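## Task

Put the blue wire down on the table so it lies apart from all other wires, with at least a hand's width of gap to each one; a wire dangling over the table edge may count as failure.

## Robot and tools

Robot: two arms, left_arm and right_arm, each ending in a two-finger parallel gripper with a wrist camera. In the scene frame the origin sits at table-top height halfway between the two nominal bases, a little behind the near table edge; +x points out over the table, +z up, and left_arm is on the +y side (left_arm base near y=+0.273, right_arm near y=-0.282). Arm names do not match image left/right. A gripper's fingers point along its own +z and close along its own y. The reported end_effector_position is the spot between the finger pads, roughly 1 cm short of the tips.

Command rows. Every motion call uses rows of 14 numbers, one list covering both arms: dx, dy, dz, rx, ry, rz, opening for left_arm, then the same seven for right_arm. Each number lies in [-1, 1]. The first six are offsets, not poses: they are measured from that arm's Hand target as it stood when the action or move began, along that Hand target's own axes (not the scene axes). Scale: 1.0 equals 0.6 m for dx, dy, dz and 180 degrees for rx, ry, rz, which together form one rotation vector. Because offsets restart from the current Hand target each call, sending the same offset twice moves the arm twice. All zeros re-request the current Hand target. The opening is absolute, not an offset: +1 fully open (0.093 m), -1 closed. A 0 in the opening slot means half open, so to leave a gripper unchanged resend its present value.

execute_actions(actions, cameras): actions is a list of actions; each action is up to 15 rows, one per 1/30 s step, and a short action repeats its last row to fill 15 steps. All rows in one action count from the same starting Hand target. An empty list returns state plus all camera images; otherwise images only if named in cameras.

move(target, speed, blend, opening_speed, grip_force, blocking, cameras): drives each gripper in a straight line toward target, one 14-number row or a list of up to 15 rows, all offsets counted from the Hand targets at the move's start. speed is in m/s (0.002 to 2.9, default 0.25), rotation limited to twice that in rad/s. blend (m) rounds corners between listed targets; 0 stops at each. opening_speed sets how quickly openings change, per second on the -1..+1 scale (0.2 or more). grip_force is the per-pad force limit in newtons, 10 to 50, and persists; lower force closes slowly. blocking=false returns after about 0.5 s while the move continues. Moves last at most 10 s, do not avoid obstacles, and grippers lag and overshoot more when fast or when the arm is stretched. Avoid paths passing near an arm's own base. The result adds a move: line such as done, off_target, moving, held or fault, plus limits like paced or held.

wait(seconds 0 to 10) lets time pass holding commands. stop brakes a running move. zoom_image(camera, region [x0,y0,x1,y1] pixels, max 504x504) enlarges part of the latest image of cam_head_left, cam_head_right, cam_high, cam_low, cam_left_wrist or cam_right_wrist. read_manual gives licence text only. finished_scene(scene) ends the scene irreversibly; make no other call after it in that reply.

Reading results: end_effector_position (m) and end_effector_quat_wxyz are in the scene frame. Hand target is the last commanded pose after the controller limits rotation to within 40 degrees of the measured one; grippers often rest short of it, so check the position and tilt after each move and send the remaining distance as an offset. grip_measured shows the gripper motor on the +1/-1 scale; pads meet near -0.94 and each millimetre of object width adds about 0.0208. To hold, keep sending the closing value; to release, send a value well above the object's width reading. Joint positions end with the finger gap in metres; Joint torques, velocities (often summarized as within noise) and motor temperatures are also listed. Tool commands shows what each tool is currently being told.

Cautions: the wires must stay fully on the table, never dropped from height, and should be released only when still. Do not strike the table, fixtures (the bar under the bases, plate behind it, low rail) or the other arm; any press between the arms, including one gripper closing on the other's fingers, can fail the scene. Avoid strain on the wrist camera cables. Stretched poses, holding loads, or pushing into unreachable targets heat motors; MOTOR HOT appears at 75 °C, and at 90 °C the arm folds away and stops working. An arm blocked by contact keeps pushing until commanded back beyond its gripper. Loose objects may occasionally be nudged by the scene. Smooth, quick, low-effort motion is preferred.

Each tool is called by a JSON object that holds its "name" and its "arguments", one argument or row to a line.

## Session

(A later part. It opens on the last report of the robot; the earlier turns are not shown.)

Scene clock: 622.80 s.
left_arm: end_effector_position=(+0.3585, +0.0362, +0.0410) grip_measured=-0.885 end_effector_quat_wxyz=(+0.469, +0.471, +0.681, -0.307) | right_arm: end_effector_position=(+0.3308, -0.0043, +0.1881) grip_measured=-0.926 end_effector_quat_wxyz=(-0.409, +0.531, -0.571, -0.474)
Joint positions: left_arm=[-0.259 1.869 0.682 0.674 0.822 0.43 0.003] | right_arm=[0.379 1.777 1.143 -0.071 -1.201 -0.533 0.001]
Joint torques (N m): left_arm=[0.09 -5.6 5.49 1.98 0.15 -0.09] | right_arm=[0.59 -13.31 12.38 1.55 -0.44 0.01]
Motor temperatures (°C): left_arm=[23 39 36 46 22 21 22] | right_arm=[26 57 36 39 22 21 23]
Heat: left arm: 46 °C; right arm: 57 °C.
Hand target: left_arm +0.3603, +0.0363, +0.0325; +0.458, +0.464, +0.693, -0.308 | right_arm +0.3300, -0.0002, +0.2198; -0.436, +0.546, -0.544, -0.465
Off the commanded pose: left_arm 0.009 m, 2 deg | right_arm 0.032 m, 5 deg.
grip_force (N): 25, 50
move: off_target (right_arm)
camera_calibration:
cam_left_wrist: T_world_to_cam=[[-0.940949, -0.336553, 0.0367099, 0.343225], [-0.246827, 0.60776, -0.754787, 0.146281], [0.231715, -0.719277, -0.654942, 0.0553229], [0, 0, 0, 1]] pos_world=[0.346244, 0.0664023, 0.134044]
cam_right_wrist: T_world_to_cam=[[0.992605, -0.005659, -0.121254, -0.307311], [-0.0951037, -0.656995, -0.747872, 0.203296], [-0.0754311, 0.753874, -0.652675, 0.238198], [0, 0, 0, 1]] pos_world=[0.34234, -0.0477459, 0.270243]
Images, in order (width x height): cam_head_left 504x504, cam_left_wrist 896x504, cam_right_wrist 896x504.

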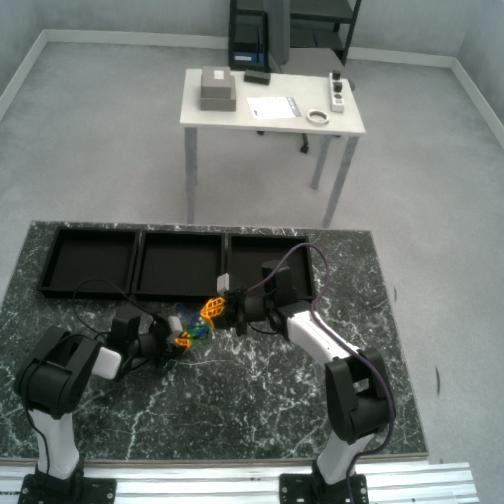

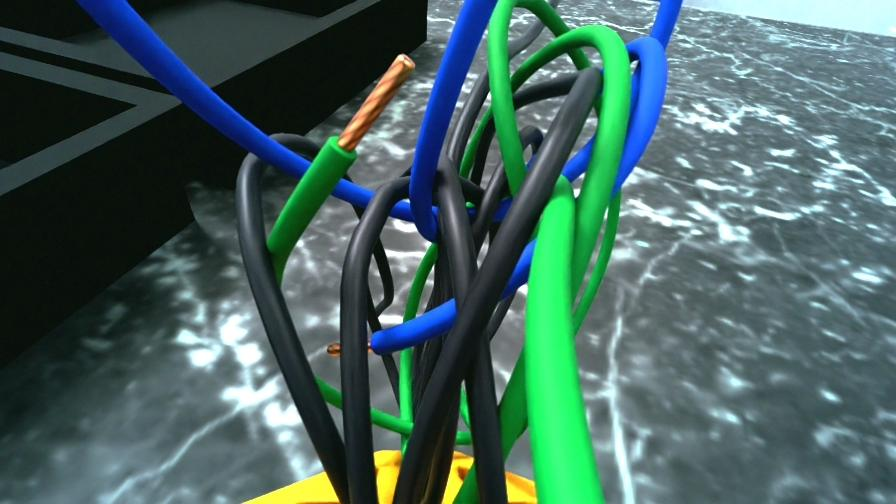

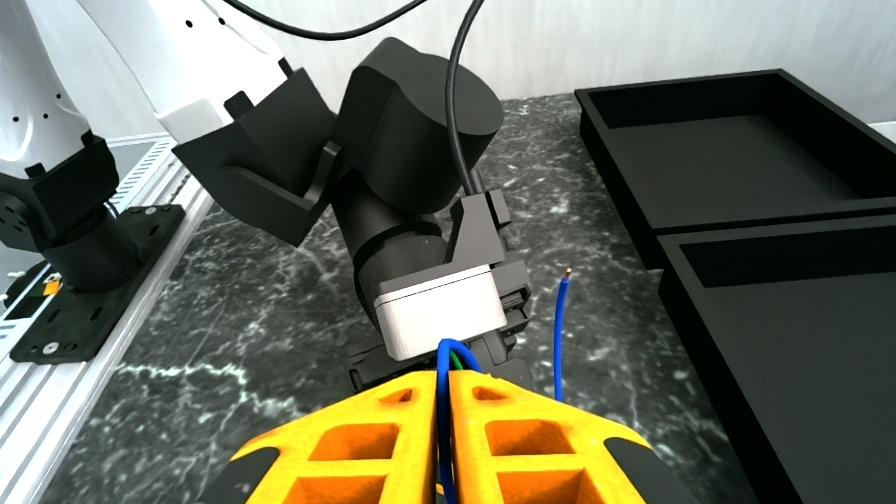

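{"name": "move", "arguments": {
  "target": [0, 0, 0, 0, 0, 0, -1.0, -0.0655, 0.002, -0.0125, 0, 0, 0, -0.931583],
  "speed": 0.04,
  "cameras": ["cam_left_wrist", "cam_right_wrist", "cam_head_left"]
}}

Scene clock: 637.07 s.
left_arm: end_effector_position=(+0.3598, +0.0345, +0.0448) grip_measured=-0.885 end_effector_quat_wxyz=(+0.478, +0.474, +0.674, -0.305) | right_arm: end_effector_position=(+0.3332, -0.0029, +0.2177) grip_measured=-0.926 end_effector_quat_wxyz=(-0.398, +0.526, -0.584, -0.473)
Joint positions: left_arm=[-0.261 1.869 0.682 0.697 0.824 0.43 0.003] | right_arm=[0.384 1.753 1.259 -0.244 -1.183 -0.533 0.001]
Joint torques (N m): left_arm=[0.32 -5.67 5.38 1.74 0.12 -0.1] | right_arm=[0.31 -14.15 13.37 1.68 -0.61 -0.01]
Motor temperatures (°C): left_arm=[23 39 36 46 22 21 22] | right_arm=[26 57 37 38 22 21 23]
Heat: left arm: 46 °C; right arm: 57 °C.
Hand target: left_arm +0.3603, +0.0363, +0.0326; +0.458, +0.464, +0.693, -0.308 | right_arm +0.3301, -0.0002, +0.2599; +0.436, -0.546, +0.544, +0.464
Off the commanded pose: left_arm 0.012 m, 3 deg | right_arm 0.042 m, 7 deg.
grip_force (N): 25, 50
move: off_target (left_arm, right_arm)
camera_calibration:
cam_left_wrist: T_world_to_cam=[[-0.943035, -0.33217, 0.0186533, 0.345109], [-0.227502, 0.602943, -0.764658, 0.144242], [0.242749, -0.725343, -0.644166, 0.0520236], [0, 0, 0, 1]] pos_world=[0.345636, 0.0653998, 0.13737]
cam_right_wrist: T_world_to_cam=[[0.988872, -0.0170874, -0.147781, -0.299003], [-0.120819, -0.671841, -0.730775, 0.231386], [-0.0867986, 0.740498, -0.66643, 0.263401], [0, 0, 0, 1]] pos_world=[0.346495, -0.044703, 0.300442]
Images, in order (width x height): cam_head_left 504x504, cam_left_wrist 896x504, cam_right_wrist 896x504.

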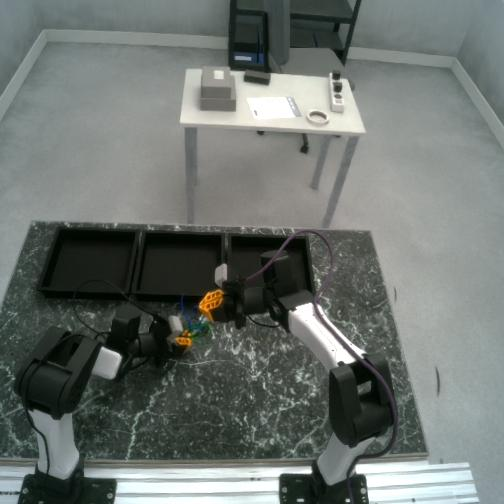

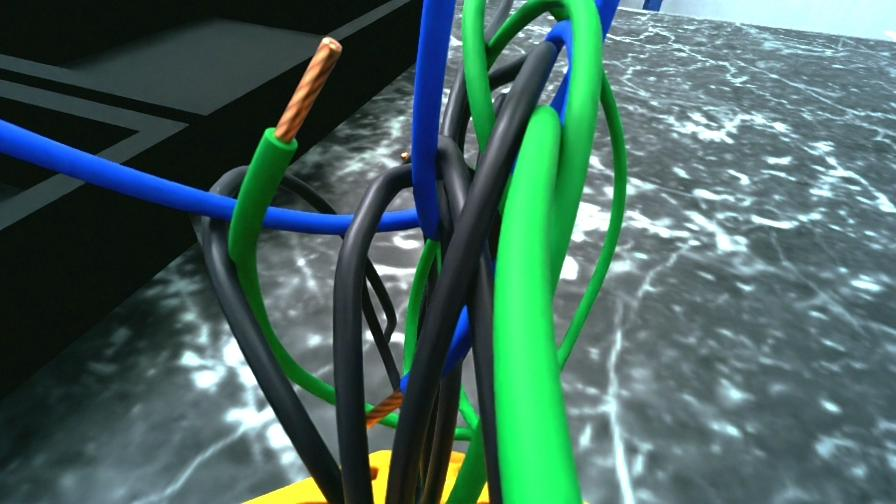

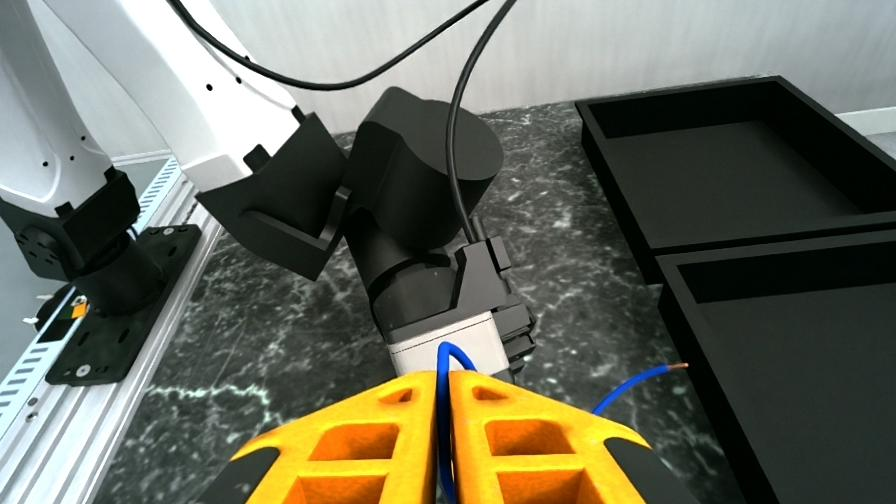

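{"name": "zoom_image", "arguments": {
  "camera": "cam_left_wrist",
  "region": [320, 0, 660, 504]
}}

{"name": "zoom_image", "arguments": {
  "camera": "cam_head_left",
  "region": [150, 270, 260, 370]
}}

Scaled by 1.000.

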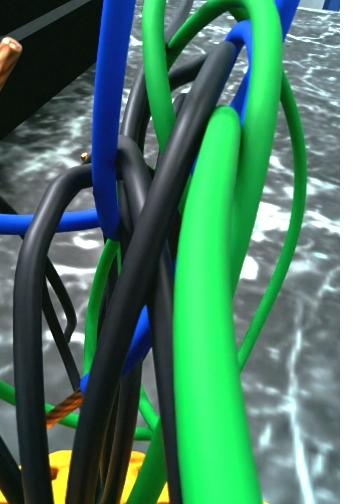

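Scaled by 4.582.

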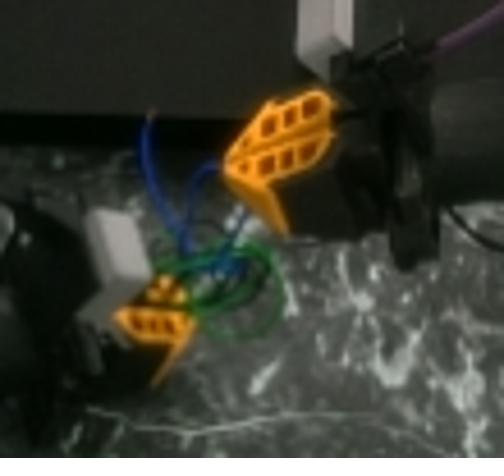

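{"name": "move", "arguments": {
  "target": [0, 0, 0, 0, 0, 0, -1.0, 0.0032, 0.1333, 0.0045, 0, 0, 0, -0.931583],
  "speed": 0.04,
  "cameras": ["cam_left_wrist", "cam_right_wrist", "cam_head_left", "cam_high"]
}}

Scene clock: 672.67 s.
left_arm: end_effector_position=(+0.3573, +0.0303, +0.0493) grip_measured=-0.886 end_effector_quat_wxyz=(+0.480, +0.481, +0.662, -0.316) | right_arm: end_effector_position=(+0.2614, -0.0036, +0.2309) grip_measured=-0.926 end_effector_quat_wxyz=(-0.404, +0.530, -0.589, -0.457)
Joint positions: left_arm=[-0.265 1.869 0.687 0.705 0.851 0.43 0.003] | right_arm=[0.47 1.457 1.002 -0.172 -1.082 -0.427 0.001]
Joint torques (N m): left_arm=[0.73 -5.78 4.85 1.64 -0.14 -0.09] | right_arm=[0.8 -10.99 9.52 2.23 -0.76 0.09]
Motor temperatures (°C): left_arm=[23 40 36 44 22 21 22] | right_arm=[26 56 43 40 23 21 23]
Heat: left arm: 44 °C; right arm: 56 °C.
Hand target: left_arm +0.3603, +0.0362, +0.0326; +0.458, +0.464, +0.693, -0.308 | right_arm +0.2500, -0.0001, +0.2599; +0.436, -0.546, +0.544, +0.464
Off the commanded pose: left_arm 0.018 m, 5 deg | right_arm 0.031 m, 7 deg.
grip_force (N): 25, 50
move: off_target (left_arm, right_arm)
camera_calibration:
cam_left_wrist: T_world_to_cam=[[-0.952207, -0.304995, 0.0167297, 0.343775], [-0.204559, 0.596049, -0.776454, 0.142258], [0.226843, -0.742767, -0.629952, 0.057922], [0, 0, 0, 1]] pos_world=[0.343306, 0.0630796, 0.141194]
cam_right_wrist: T_world_to_cam=[[0.991532, -0.0411657, -0.123168, -0.232555], [-0.117817, -0.684094, -0.719816, 0.228462], [-0.0546266, 0.728232, -0.683151, 0.261856], [0, 0, 0, 1]] pos_world=[0.271807, -0.0439752, 0.314694]
Images, in order (width x height): cam_head_left 504x504, cam_high 504x504, cam_left_wrist 896x504, cam_right_wrist 896x504.

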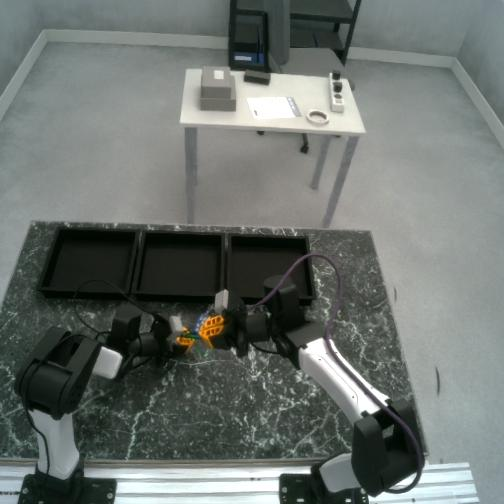

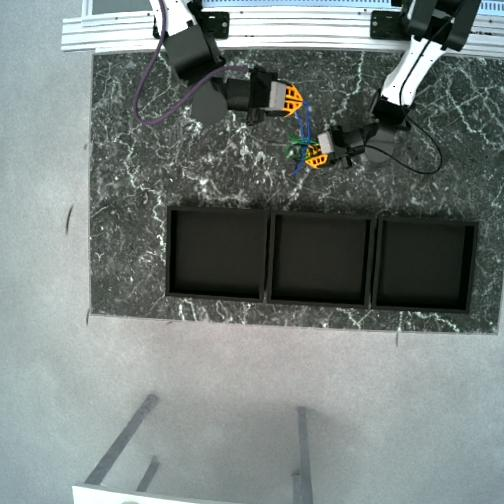

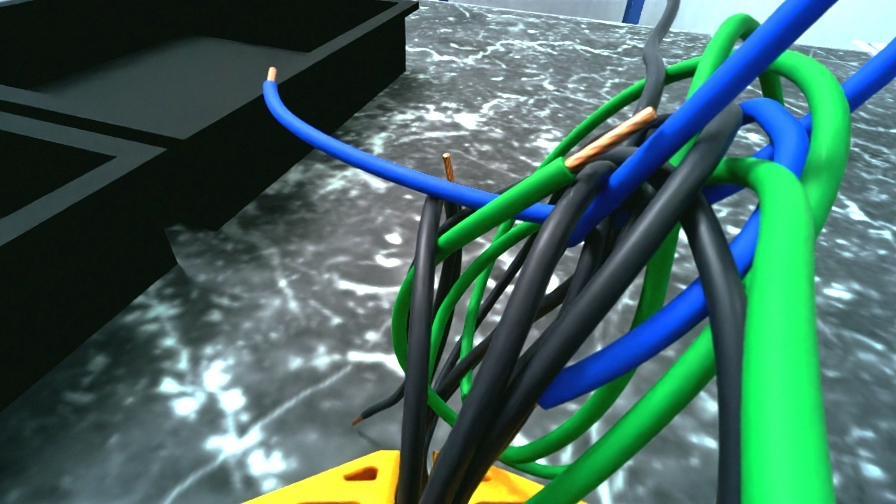

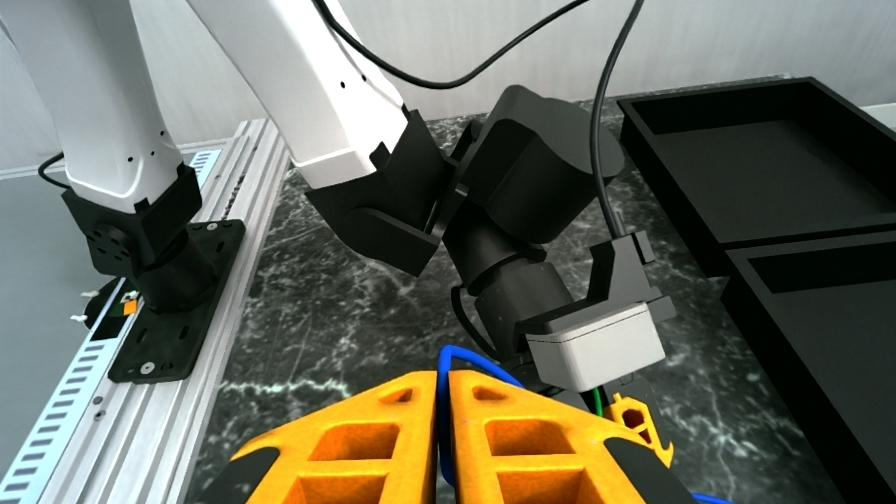

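{"name": "move", "arguments": {
  "target": [0, 0, 0, 0, 0, 0, -1.0, -0.0705, 0.137, -0.0603, 0, 0, 0, -0.931583],
  "speed": 0.04,
  "cameras": ["cam_left_wrist", "cam_right_wrist", "cam_head_left", "cam_high"]
}}

Scene clock: 695.83 s.
left_arm: end_effector_position=(+0.3413, +0.0155, +0.0710) grip_measured=-0.887 end_effector_quat_wxyz=(+0.495, +0.511, +0.605, -0.358) | right_arm: end_effector_position=(+0.2045, -0.0374, +0.2593) grip_measured=-0.926 end_effector_quat_wxyz=(+0.402, -0.516, +0.634, +0.414)
Joint positions: left_arm=[-0.278 1.859 0.687 0.772 0.977 0.43 0.003] | right_arm=[0.485 1.141 0.959 -0.478 -0.95 -0.419 0.001]
Joint torques (N m): left_arm=[2.77 -5.85 2.99 0.95 -1.25 -0.04] | right_arm=[1.44 -10.33 12.04 2.17 -1.75 0.05]
Heat: left arm: 43 °C; right arm: 54 °C.
Hand target: left_arm +0.3603, +0.0363, +0.0327; +0.458, +0.464, +0.693, -0.308 | right_arm +0.1701, -0.0299, +0.3106; +0.436, -0.546, +0.544, +0.465
Off the commanded pose: left_arm 0.048 m, 14 deg | right_arm 0.062 m, 13 deg.
grip_force (N): 25, 50
move: off_target (left_arm, right_arm)
camera_calibration:
cam_left_wrist: T_world_to_cam=[[-0.983216, -0.181694, -0.016521, 0.334693], [-0.0881657, 0.552466, -0.82886, 0.12929], [0.159726, -0.813492, -0.559212, 0.0833721], [0, 0, 0, 1]] pos_world=[0.327158, 0.0572061, 0.159315]
cam_right_wrist: T_world_to_cam=[[0.981775, -0.145967, -0.1217, -0.176356], [-0.18988, -0.726698, -0.660194, 0.216796], [0.00792762, 0.67127, -0.74117, 0.302797], [0, 0, 0, 1]] pos_world=[0.211907, -0.0714557, 0.346089]
Images, in order (width x height): cam_head_left 504x504, cam_high 504x504, cam_left_wrist 896x504, cam_right_wrist 896x504.

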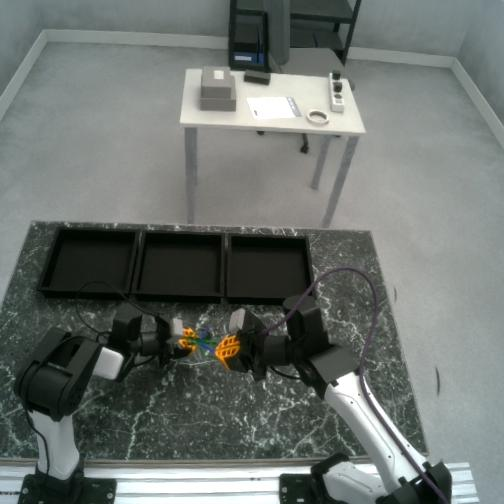

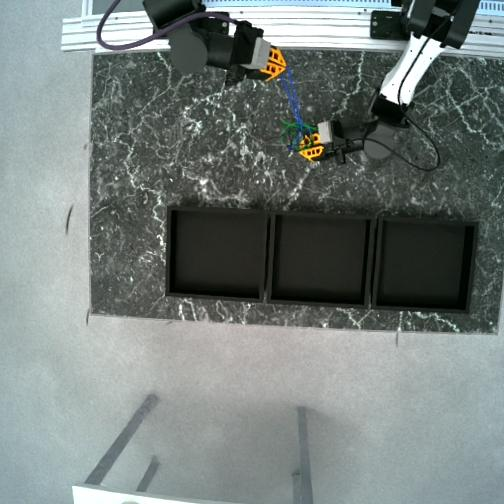

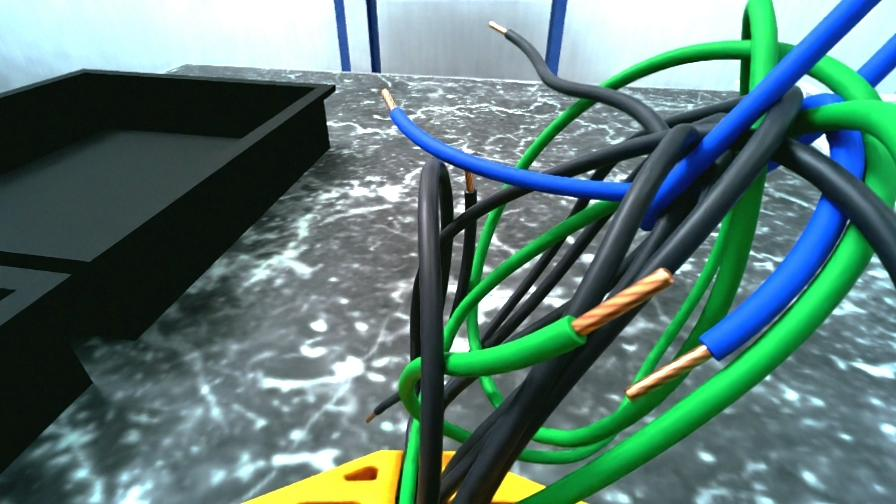

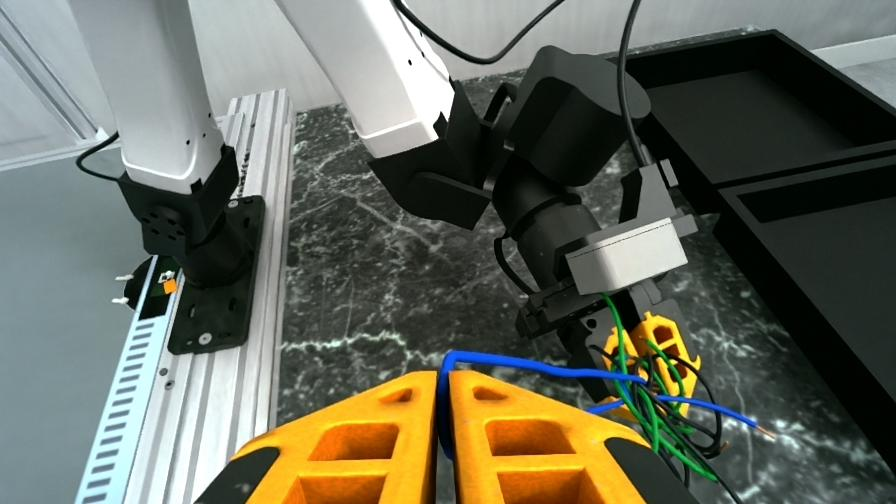

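{"name": "zoom_image", "arguments": {
  "camera": "cam_left_wrist",
  "region": [560, 0, 896, 420]
}}

{"name": "zoom_image", "arguments": {
  "camera": "cam_right_wrist",
  "region": [430, 270, 800, 504]
}}

Scaled by 1.200.

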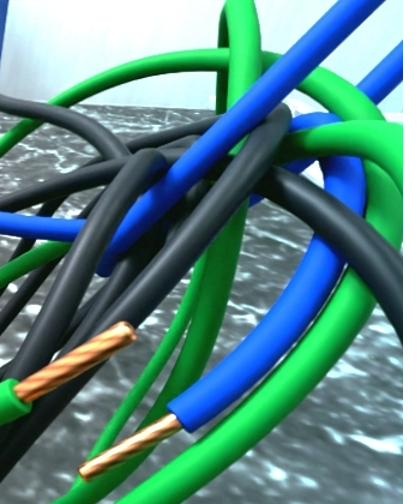

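Scaled by 1.362.

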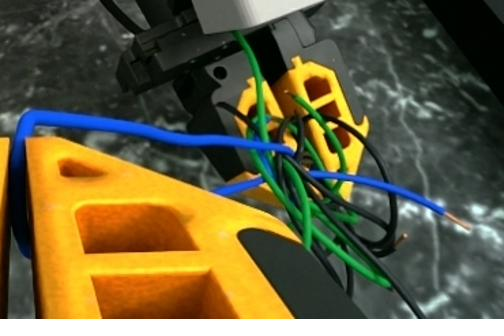

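{"name": "move", "arguments": {
  "target": [0, 0, 0, 0, 0, 0, -1.0, -0.097, 0.053, -0.0172, 0, 0, 0, -0.931583],
  "speed": 0.03,
  "cameras": ["cam_left_wrist", "cam_right_wrist"]
}}

Scene clock: 768.57 s.
left_arm: end_effector_position=(+0.3290, +0.0116, +0.0855) grip_measured=-0.887 end_effector_quat_wxyz=(+0.505, +0.527, +0.571, -0.375) | right_arm: end_effector_position=(+0.1831, -0.0444, +0.2823) grip_measured=-0.926 end_effector_quat_wxyz=(+0.374, -0.508, +0.668, +0.394)
Joint positions: left_arm=[-0.282 1.832 0.668 0.815 1.039 0.43 0.003] | right_arm=[0.529 1.092 1.092 -0.718 -0.858 -0.395 0.001]
Joint torques (N m): left_arm=[3.99 -4.48 2.61 0.58 -1.73 -0.01] | right_arm=[1.95 -10.96 18.18 2.21 -2.17 0.11]
Motor temperatures (°C): left_arm=[24 42 32 39 26 21 22] | right_arm=[26 47 45 42 28 21 23]
Heat: left arm: 42 °C; right arm: 47 °C.
Hand target: left_arm +0.3604, +0.0363, +0.0327; +0.458, +0.464, +0.693, -0.308 | right_arm +0.1400, -0.0299, +0.3707; +0.436, -0.546, +0.544, +0.464
Off the commanded pose: left_arm 0.066 m, 18 deg | right_arm 0.099 m, 18 deg.
grip_force (N): 25, 50
move: off_target (left_arm, right_arm)
camera_calibration:
cam_left_wrist: T_world_to_cam=[[-0.991257, -0.121973, -0.0503138, 0.327068], [-0.0211381, 0.52321, -0.851941, 0.122659], [0.130239, -0.84343, -0.521214, 0.0969431], [0, 0, 0, 1]] pos_world=[0.314175, 0.0574815, 0.171483]
cam_right_wrist: T_world_to_cam=[[0.9685, -0.192932, -0.157431, -0.143113], [-0.248934, -0.765992, -0.592695, 0.212822], [-0.00624086, 0.613215, -0.789891, 0.338547], [0, 0, 0, 1]] pos_world=[0.193696, -0.0721936, 0.371023]
Images, in order (width x height): cam_left_wrist 896x504, cam_right_wrist 896x504.

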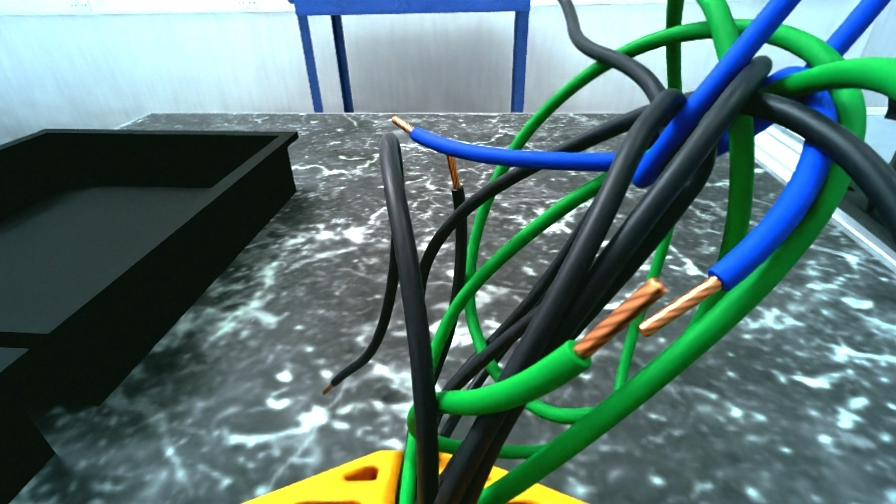

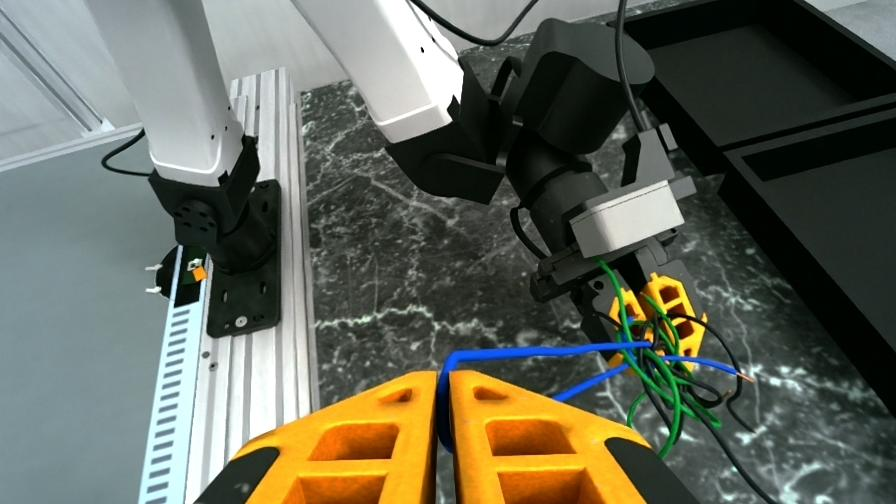

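{"name": "zoom_image", "arguments": {
  "camera": "cam_left_wrist",
  "region": [580, 40, 780, 240]
}}

{"name": "zoom_image", "arguments": {
  "camera": "cam_right_wrist",
  "region": [560, 260, 780, 470]
}}

Scaled by 2.520.

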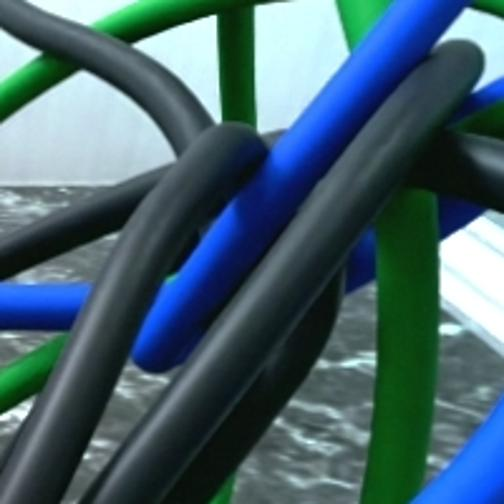

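Scaled by 2.291.

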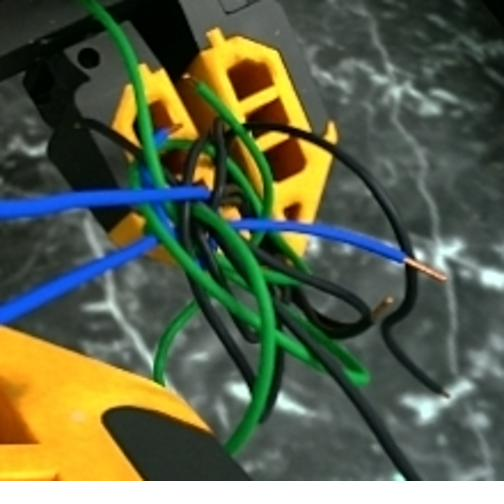

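{"name": "move", "arguments": {
  "target": [0, 0, 0, 0, 0, 0, -1.0, 0.1397, -0.321, 0.0177, 0, 0, 0, -0.931583],
  "speed": 0.06,
  "cameras": ["cam_left_wrist", "cam_right_wrist"]
}}

Scene clock: 875.03 s.
left_arm: end_effector_position=(+0.3547, +0.0315, +0.0442) grip_measured=-0.887 end_effector_quat_wxyz=(+0.473, +0.477, +0.672, -0.312) | right_arm: end_effector_position=(+0.3218, -0.0312, +0.2672) grip_measured=-0.926 end_effector_quat_wxyz=(-0.410, +0.533, -0.571, -0.471)
Joint positions: left_arm=[-0.27 1.865 0.676 0.692 0.831 0.429 0.003] | right_arm=[0.318 1.672 1.376 -0.53 -1.241 -0.666 0.001]
Joint torques (N m): left_arm=[1.17 -5.31 5.85 1.79 0.06 -0.08] | right_arm=[-0.69 -7.32 12.52 1.78 -0.66 -0.2]
Motor temperatures (°C): left_arm=[24 40 30 35 30 21 22] | right_arm=[26 49 59 46 34 21 23]
Heat: left arm: 40 °C; right arm: 59 °C.
Hand target: left_arm +0.3603, +0.0362, +0.0326; +0.458, +0.464, +0.693, -0.308 | right_arm +0.3302, -0.0300, +0.2807; -0.436, +0.546, -0.544, -0.464
Off the commanded pose: left_arm 0.014 m, 3 deg | right_arm 0.016 m, 5 deg.
grip_force (N): 25, 50
move: off_target (left_arm, right_arm)
camera_calibration:
cam_left_wrist: T_world_to_cam=[[-0.947655, -0.318062, 0.0280264, 0.340065], [-0.225516, 0.604602, -0.763937, 0.143681], [0.226035, -0.730269, -0.644682, 0.0568227], [0, 0, 0, 1]] pos_world=[0.341823, 0.0627879, 0.136865]
cam_right_wrist: T_world_to_cam=[[0.993248, -0.00737315, -0.115774, -0.290557], [-0.0918514, -0.659574, -0.746007, 0.242299], [-0.070861, 0.751604, -0.655798, 0.308687], [0, 0, 0, 1]] pos_world=[0.332725, -0.0743384, 0.349553]
Images, in order (width x height): cam_left_wrist 896x504, cam_right_wrist 896x504.

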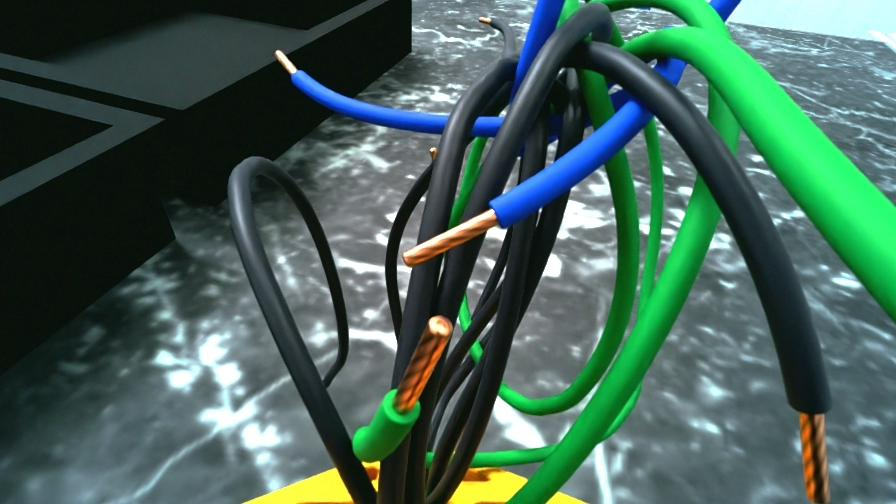

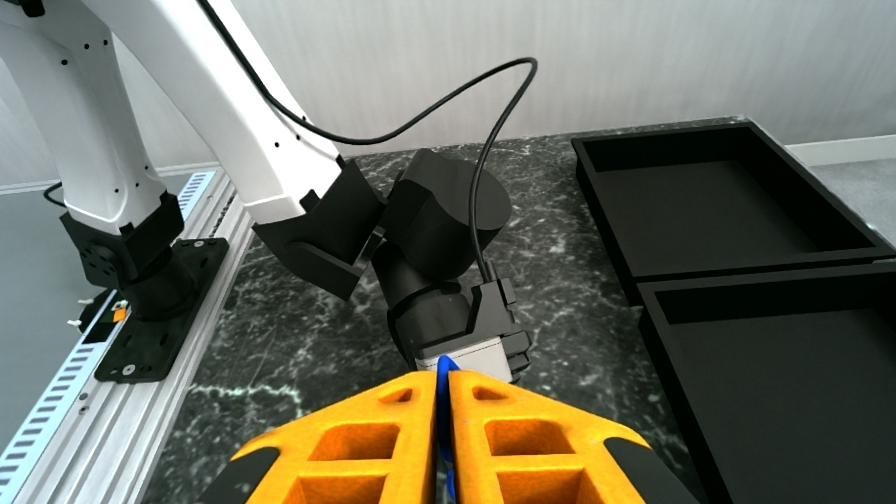

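{"name": "move", "arguments": {
  "target": [0, 0, 0, 0, 0, 0, -1.0, -0.1155, -0.035, -0.0199, 0, 0, 0, -0.931583],
  "speed": 0.05,
  "cameras": ["cam_left_wrist", "cam_right_wrist"]
}}

Scene clock: 888.30 s.
left_arm: end_effector_position=(+0.3665, +0.0253, +0.0682) grip_measured=-0.887 end_effector_quat_wxyz=(+0.516, +0.487, +0.635, -0.305) | right_arm: end_effector_position=(+0.3491, -0.0279, +0.3064) grip_measured=-0.926 end_effector_quat_wxyz=(+0.381, -0.524, +0.607, +0.461)
Joint positions: left_arm=[-0.27 1.865 0.699 0.789 0.847 0.422 0.003] | right_arm=[0.317 1.816 1.763 -0.879 -1.182 -0.698 0.001]
Joint torques (N m): left_arm=[1.11 -5.96 3.21 0.84 -0.15 -0.06] | right_arm=[-1.46 -10.59 15.41 1.89 -1.29 -0.18]
Motor temperatures (°C): left_arm=[24 40 30 37 28 21 22] | right_arm=[26 47 59 45 31 21 23]
Heat: left arm: 40 °C; right arm: 59 °C.
Hand target: left_arm +0.3603, +0.0362, +0.0326; +0.458, +0.464, +0.693, -0.308 | right_arm +0.3531, -0.0279, +0.3504; +0.436, -0.546, +0.544, +0.465
Off the commanded pose: left_arm 0.038 m, 10 deg | right_arm 0.044 m, 10 deg.
grip_force (N): 25, 50
move: off_target (left_arm, right_arm)
camera_calibration:
cam_left_wrist: T_world_to_cam=[[-0.950656, -0.304731, -0.05824, 0.355237], [-0.133781, 0.572016, -0.809259, 0.138574], [0.27992, -0.761536, -0.584558, 0.042022], [0, 0, 0, 1]] pos_world=[0.344484, 0.0609863, 0.157395]
cam_right_wrist: T_world_to_cam=[[0.983776, -0.0469173, -0.173155, -0.293345], [-0.155256, -0.706263, -0.690716, 0.280075], [-0.0898866, 0.706393, -0.702089, 0.353402], [0, 0, 0, 1]] pos_world=[0.363835, -0.0655977, 0.390778]
Images, in order (width x height): cam_left_wrist 896x504, cam_right_wrist 896x504.

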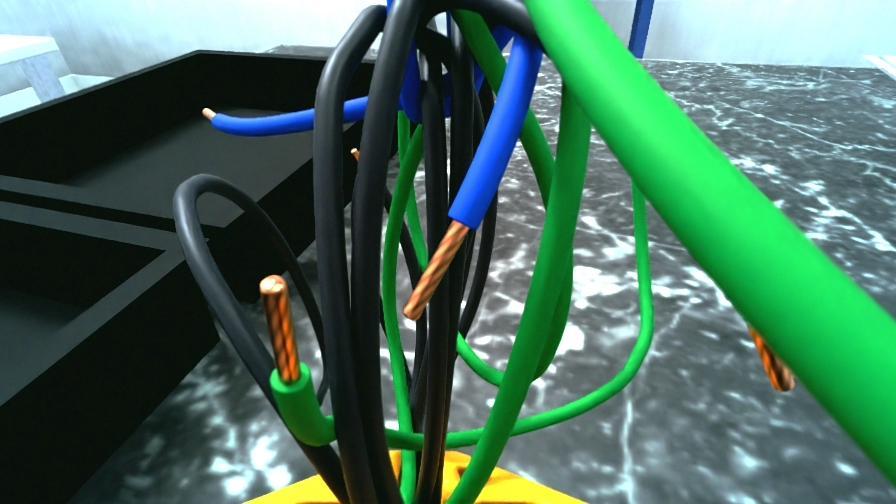

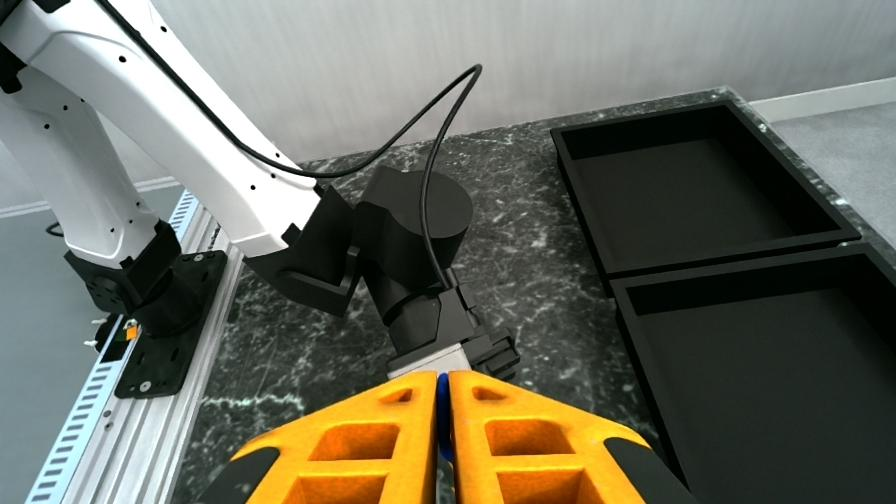

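{"name": "move", "arguments": {
  "target": [0, 0, 0, 0, 0, 0, -1.0, -0.0982, 0.0297, -0.0188, 0, 0, 0, -0.931583],
  "speed": 0.04,
  "cameras": ["cam_left_wrist", "cam_right_wrist", "cam_head_left"]
}}

Scene clock: 897.80 s.
left_arm: end_effector_position=(+0.3695, +0.0212, +0.1029) grip_measured=-0.887 end_effector_quat_wxyz=(+0.563, +0.498, +0.590, -0.296) | right_arm: end_effector_position=(+0.3413, -0.0353, +0.3437) grip_measured=-0.926 end_effector_quat_wxyz=(+0.357, -0.518, +0.639, +0.443)
Joint positions: left_arm=[-0.27 1.822 0.699 0.885 0.868 0.414 0.003] | right_arm=[0.317 1.864 2.042 -1.186 -1.115 -0.716 0.001]
Joint torques (N m): left_arm=[1.16 -4.19 0.98 -0.03 -0.4 -0.05] | right_arm=[-0.98 -12.15 16.4 2.07 -1.84 -0.17]
Motor temperatures (°C): left_arm=[24 41 30 36 27 21 22] | right_arm=[26 48 61 44 31 21 23]
Heat: left arm: 41 °C; right arm: 61 °C.
Hand target: left_arm +0.3602, +0.0362, +0.0326; +0.458, +0.464, +0.693, -0.308 | right_arm +0.3371, -0.0283, +0.4109; +0.436, -0.546, +0.544, +0.465
Off the commanded pose: left_arm 0.072 m, 17 deg | right_arm 0.068 m, 15 deg.
grip_force (N): 25, 50
move: off_target (left_arm, right_arm)
camera_calibration:
cam_left_wrist: T_world_to_cam=[[-0.94345, -0.290777, -0.159219, 0.366351], [-0.0208097, 0.531275, -0.846944, 0.132527], [0.330861, -0.795736, -0.507282, 0.0322615], [0, 0, 0, 1]] pos_world=[0.337718, 0.0617896, 0.186939]
cam_right_wrist: T_world_to_cam=[[0.973627, -0.0923179, -0.208631, -0.265454], [-0.206152, -0.747725, -0.631196, 0.294941], [-0.0977281, 0.65756, -0.747037, 0.400551], [0, 0, 0, 1]] pos_world=[0.358402, -0.067357, 0.43001]
Images, in order (width x height): cam_head_left 504x504, cam_left_wrist 896x504, cam_right_wrist 896x504.

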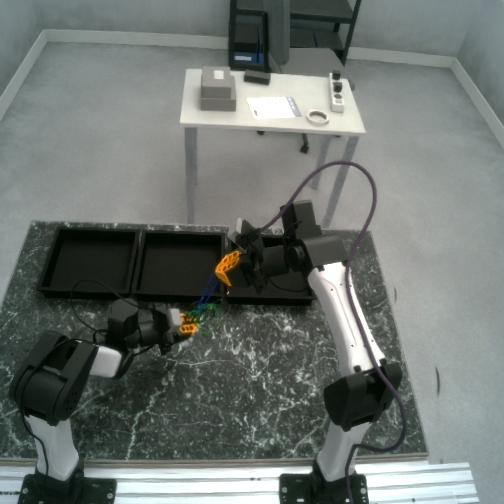

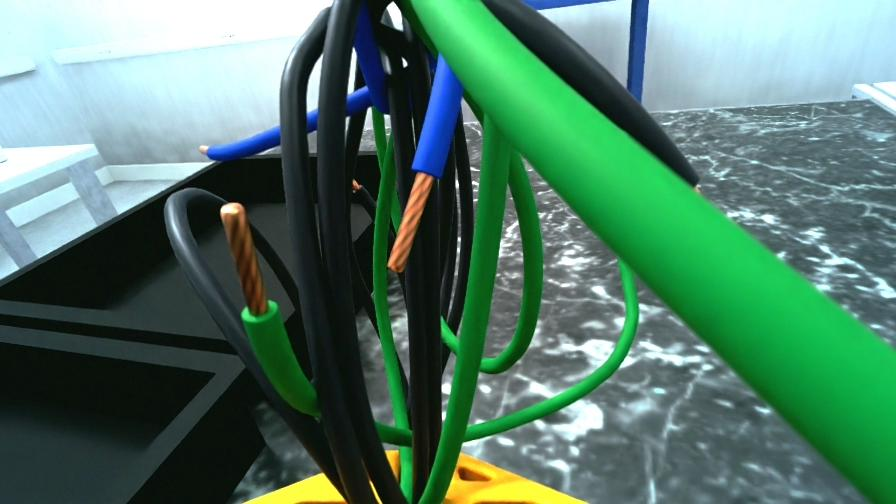

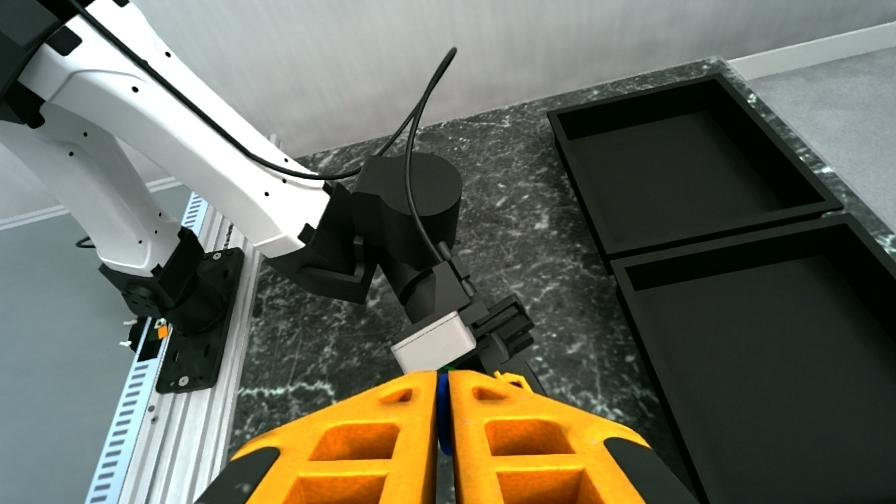

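{"name": "move", "arguments": {
  "target": [-0.0614, 0, -0.0261, 0, 0, 0, -1.0, -0.1146, 0.0035, -0.0219, 0, 0, 0, -0.931583],
  "speed": 0.04,
  "cameras": ["cam_left_wrist", "cam_right_wrist", "cam_head_left"]
}}

Scene clock: 915.63 s.
left_arm: end_effector_position=(+0.3614, +0.0215, +0.1633) grip_measured=-0.887 end_effector_quat_wxyz=(+0.595, +0.498, +0.561, -0.289) | right_arm: end_effector_position=(+0.3452, -0.0360, +0.4077) grip_measured=-0.926 end_effector_quat_wxyz=(+0.363, -0.505, +0.647, +0.441)
Joint positions: left_arm=[-0.271 1.642 0.707 0.802 0.87 0.387 0.003] | right_arm=[0.317 2.145 2.783 -1.59 -1.103 -0.65 0.001]
Joint torques (N m): left_arm=[1.73 -2.43 1.68 -0.83 -0.38 0.05] | right_arm=[-1.16 -13.63 13.6 2.57 -1.94 0.01]
Motor temperatures (°C): left_arm=[24 39 29 35 27 21 22] | right_arm=[26 47 61 46 33 21 23]
Heat: left arm: 39 °C; right arm: 61 °C.
Hand target: left_arm +0.3604, +0.0363, +0.0728; +0.458, +0.464, +0.693, -0.308 | right_arm +0.3371, -0.0281, +0.4808; +0.435, -0.546, +0.544, +0.465
Off the commanded pose: left_arm 0.092 m, 22 deg | right_arm 0.074 m, 15 deg.
joint read past its limit (right arm) — joint 4 (wrist pitch), lower limit.
grip_force (N): 25, 50
move: off_target (left_arm, right_arm)
camera_calibration:
cam_left_wrist: T_world_to_cam=[[-0.929549, -0.297586, -0.217671, 0.37298], [0.0445641, 0.495366, -0.867541, 0.163756], [0.365994, -0.816122, -0.447205, 0.0437864], [0, 0, 0, 1]] pos_world=[0.32338, 0.0656092, 0.242834]
cam_right_wrist: T_world_to_cam=[[0.969119, -0.12159, -0.214532, -0.25311], [-0.232914, -0.737077, -0.634404, 0.346455], [-0.0809895, 0.66478, -0.742636, 0.441947], [0, 0, 0, 1]] pos_world=[0.361781, -0.0692093, 0.493697]
Images, in order (width x height): cam_head_left 504x504, cam_left_wrist 896x504, cam_right_wrist 896x504.

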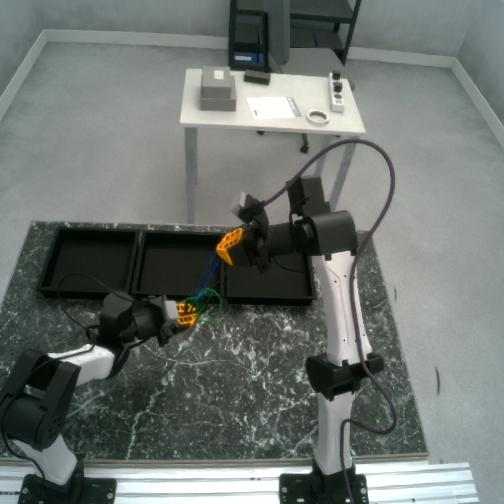

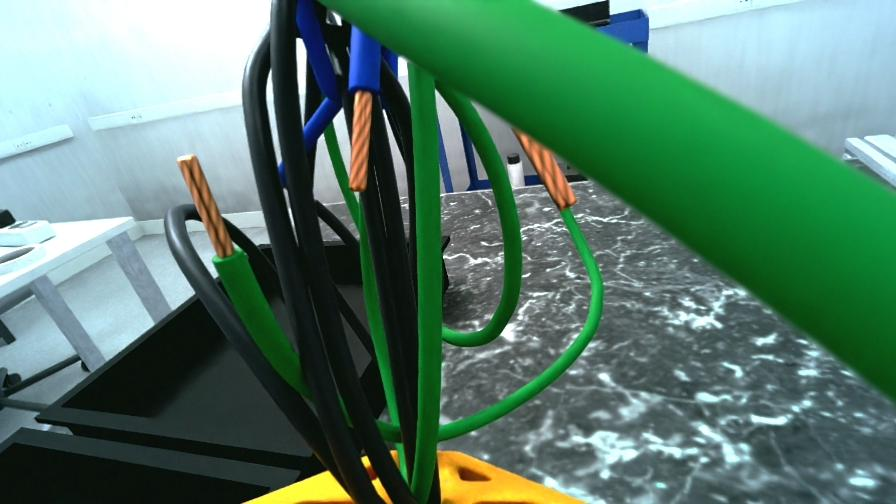

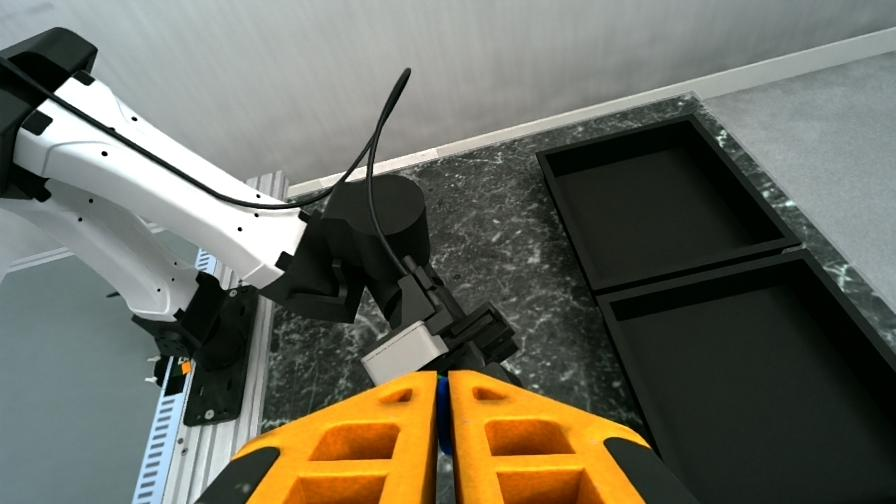

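{"name": "move", "arguments": {
  "target": [0.0614, 0, 0.0261, 0, 0, 0, -1.0, 0.0976, 0, -0.0662, 0, 0, 0, -0.931583],
  "speed": 0.05,
  "cameras": ["cam_left_wrist", "cam_right_wrist", "cam_head_left"]
}}

Scene clock: 952.73 s.
left_arm: end_effector_position=(+0.3656, +0.0214, +0.1152) grip_measured=-0.887 end_effector_quat_wxyz=(+0.568, +0.493, +0.587, -0.300) | right_arm: end_effector_position=(+0.3651, -0.0655, +0.3504) grip_measured=-0.926 end_effector_quat_wxyz=(+0.355, -0.533, +0.627, +0.443)
Joint positions: left_arm=[-0.271 1.781 0.687 0.881 0.87 0.387 0.003] | right_arm=[0.224 2.115 2.481 -1.615 -1.167 -1.002 0.001]
Joint torques (N m): left_arm=[1.47 -2.1 1.25 -0.13 -0.39 0.3] | right_arm=[-3.26 -20.98 9.8 1.15 -2.09 -0.19]
Motor temperatures (°C): left_arm=[23 37 28 34 26 21 23] | right_arm=[26 50 58 51 34 21 23]
Heat: left arm: 37 °C; right arm: 58 °C.
Hand target: left_arm +0.3604, +0.0363, +0.0328; +0.458, +0.464, +0.693, -0.308 | right_arm +0.3370, -0.0783, +0.4309; +0.436, -0.546, +0.544, +0.465
Off the commanded pose: left_arm 0.084 m, 18 deg | right_arm 0.086 m, 14 deg.
joint read past its limit (right arm) — joint 4 (wrist pitch), lower limit.
joint sent to its limit (right arm) — joint 4 (wrist pitch), lower limit. The joint targets are off in position, not in orientation.
grip_force (N): 25, 50
move: off_target (left_arm, right_arm)
camera_calibration:
cam_left_wrist: T_world_to_cam=[[-0.942936, -0.294803, -0.1548, 0.363992], [-0.0206958, 0.51589, -0.856405, 0.144158], [0.33233, -0.804331, -0.492553, 0.037873], [0, 0, 0, 1]] pos_world=[0.333618, 0.0633986, 0.198458]
cam_right_wrist: T_world_to_cam=[[0.980362, -0.058816, -0.188231, -0.297503], [-0.167, -0.755266, -0.633786, 0.267657], [-0.104888, 0.652775, -0.750256, 0.431184], [0, 0, 0, 1]] pos_world=[0.381585, -0.0968114, 0.437137]
Images, in order (width x height): cam_head_left 504x504, cam_left_wrist 896x504, cam_right_wrist 896x504.

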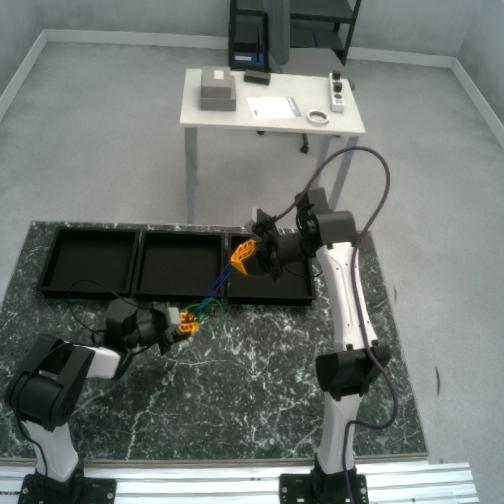

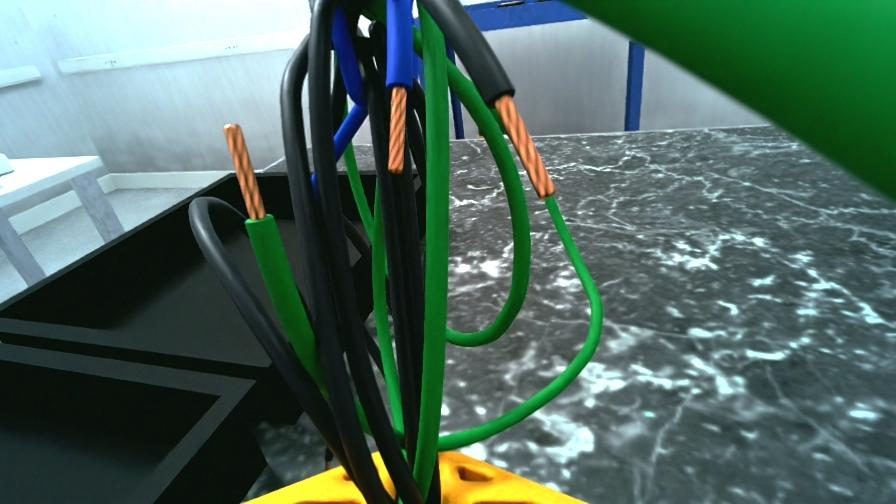

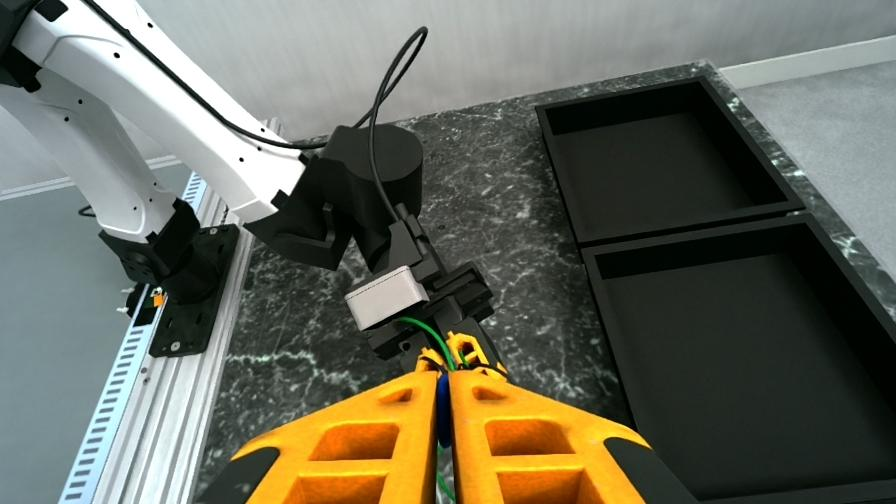

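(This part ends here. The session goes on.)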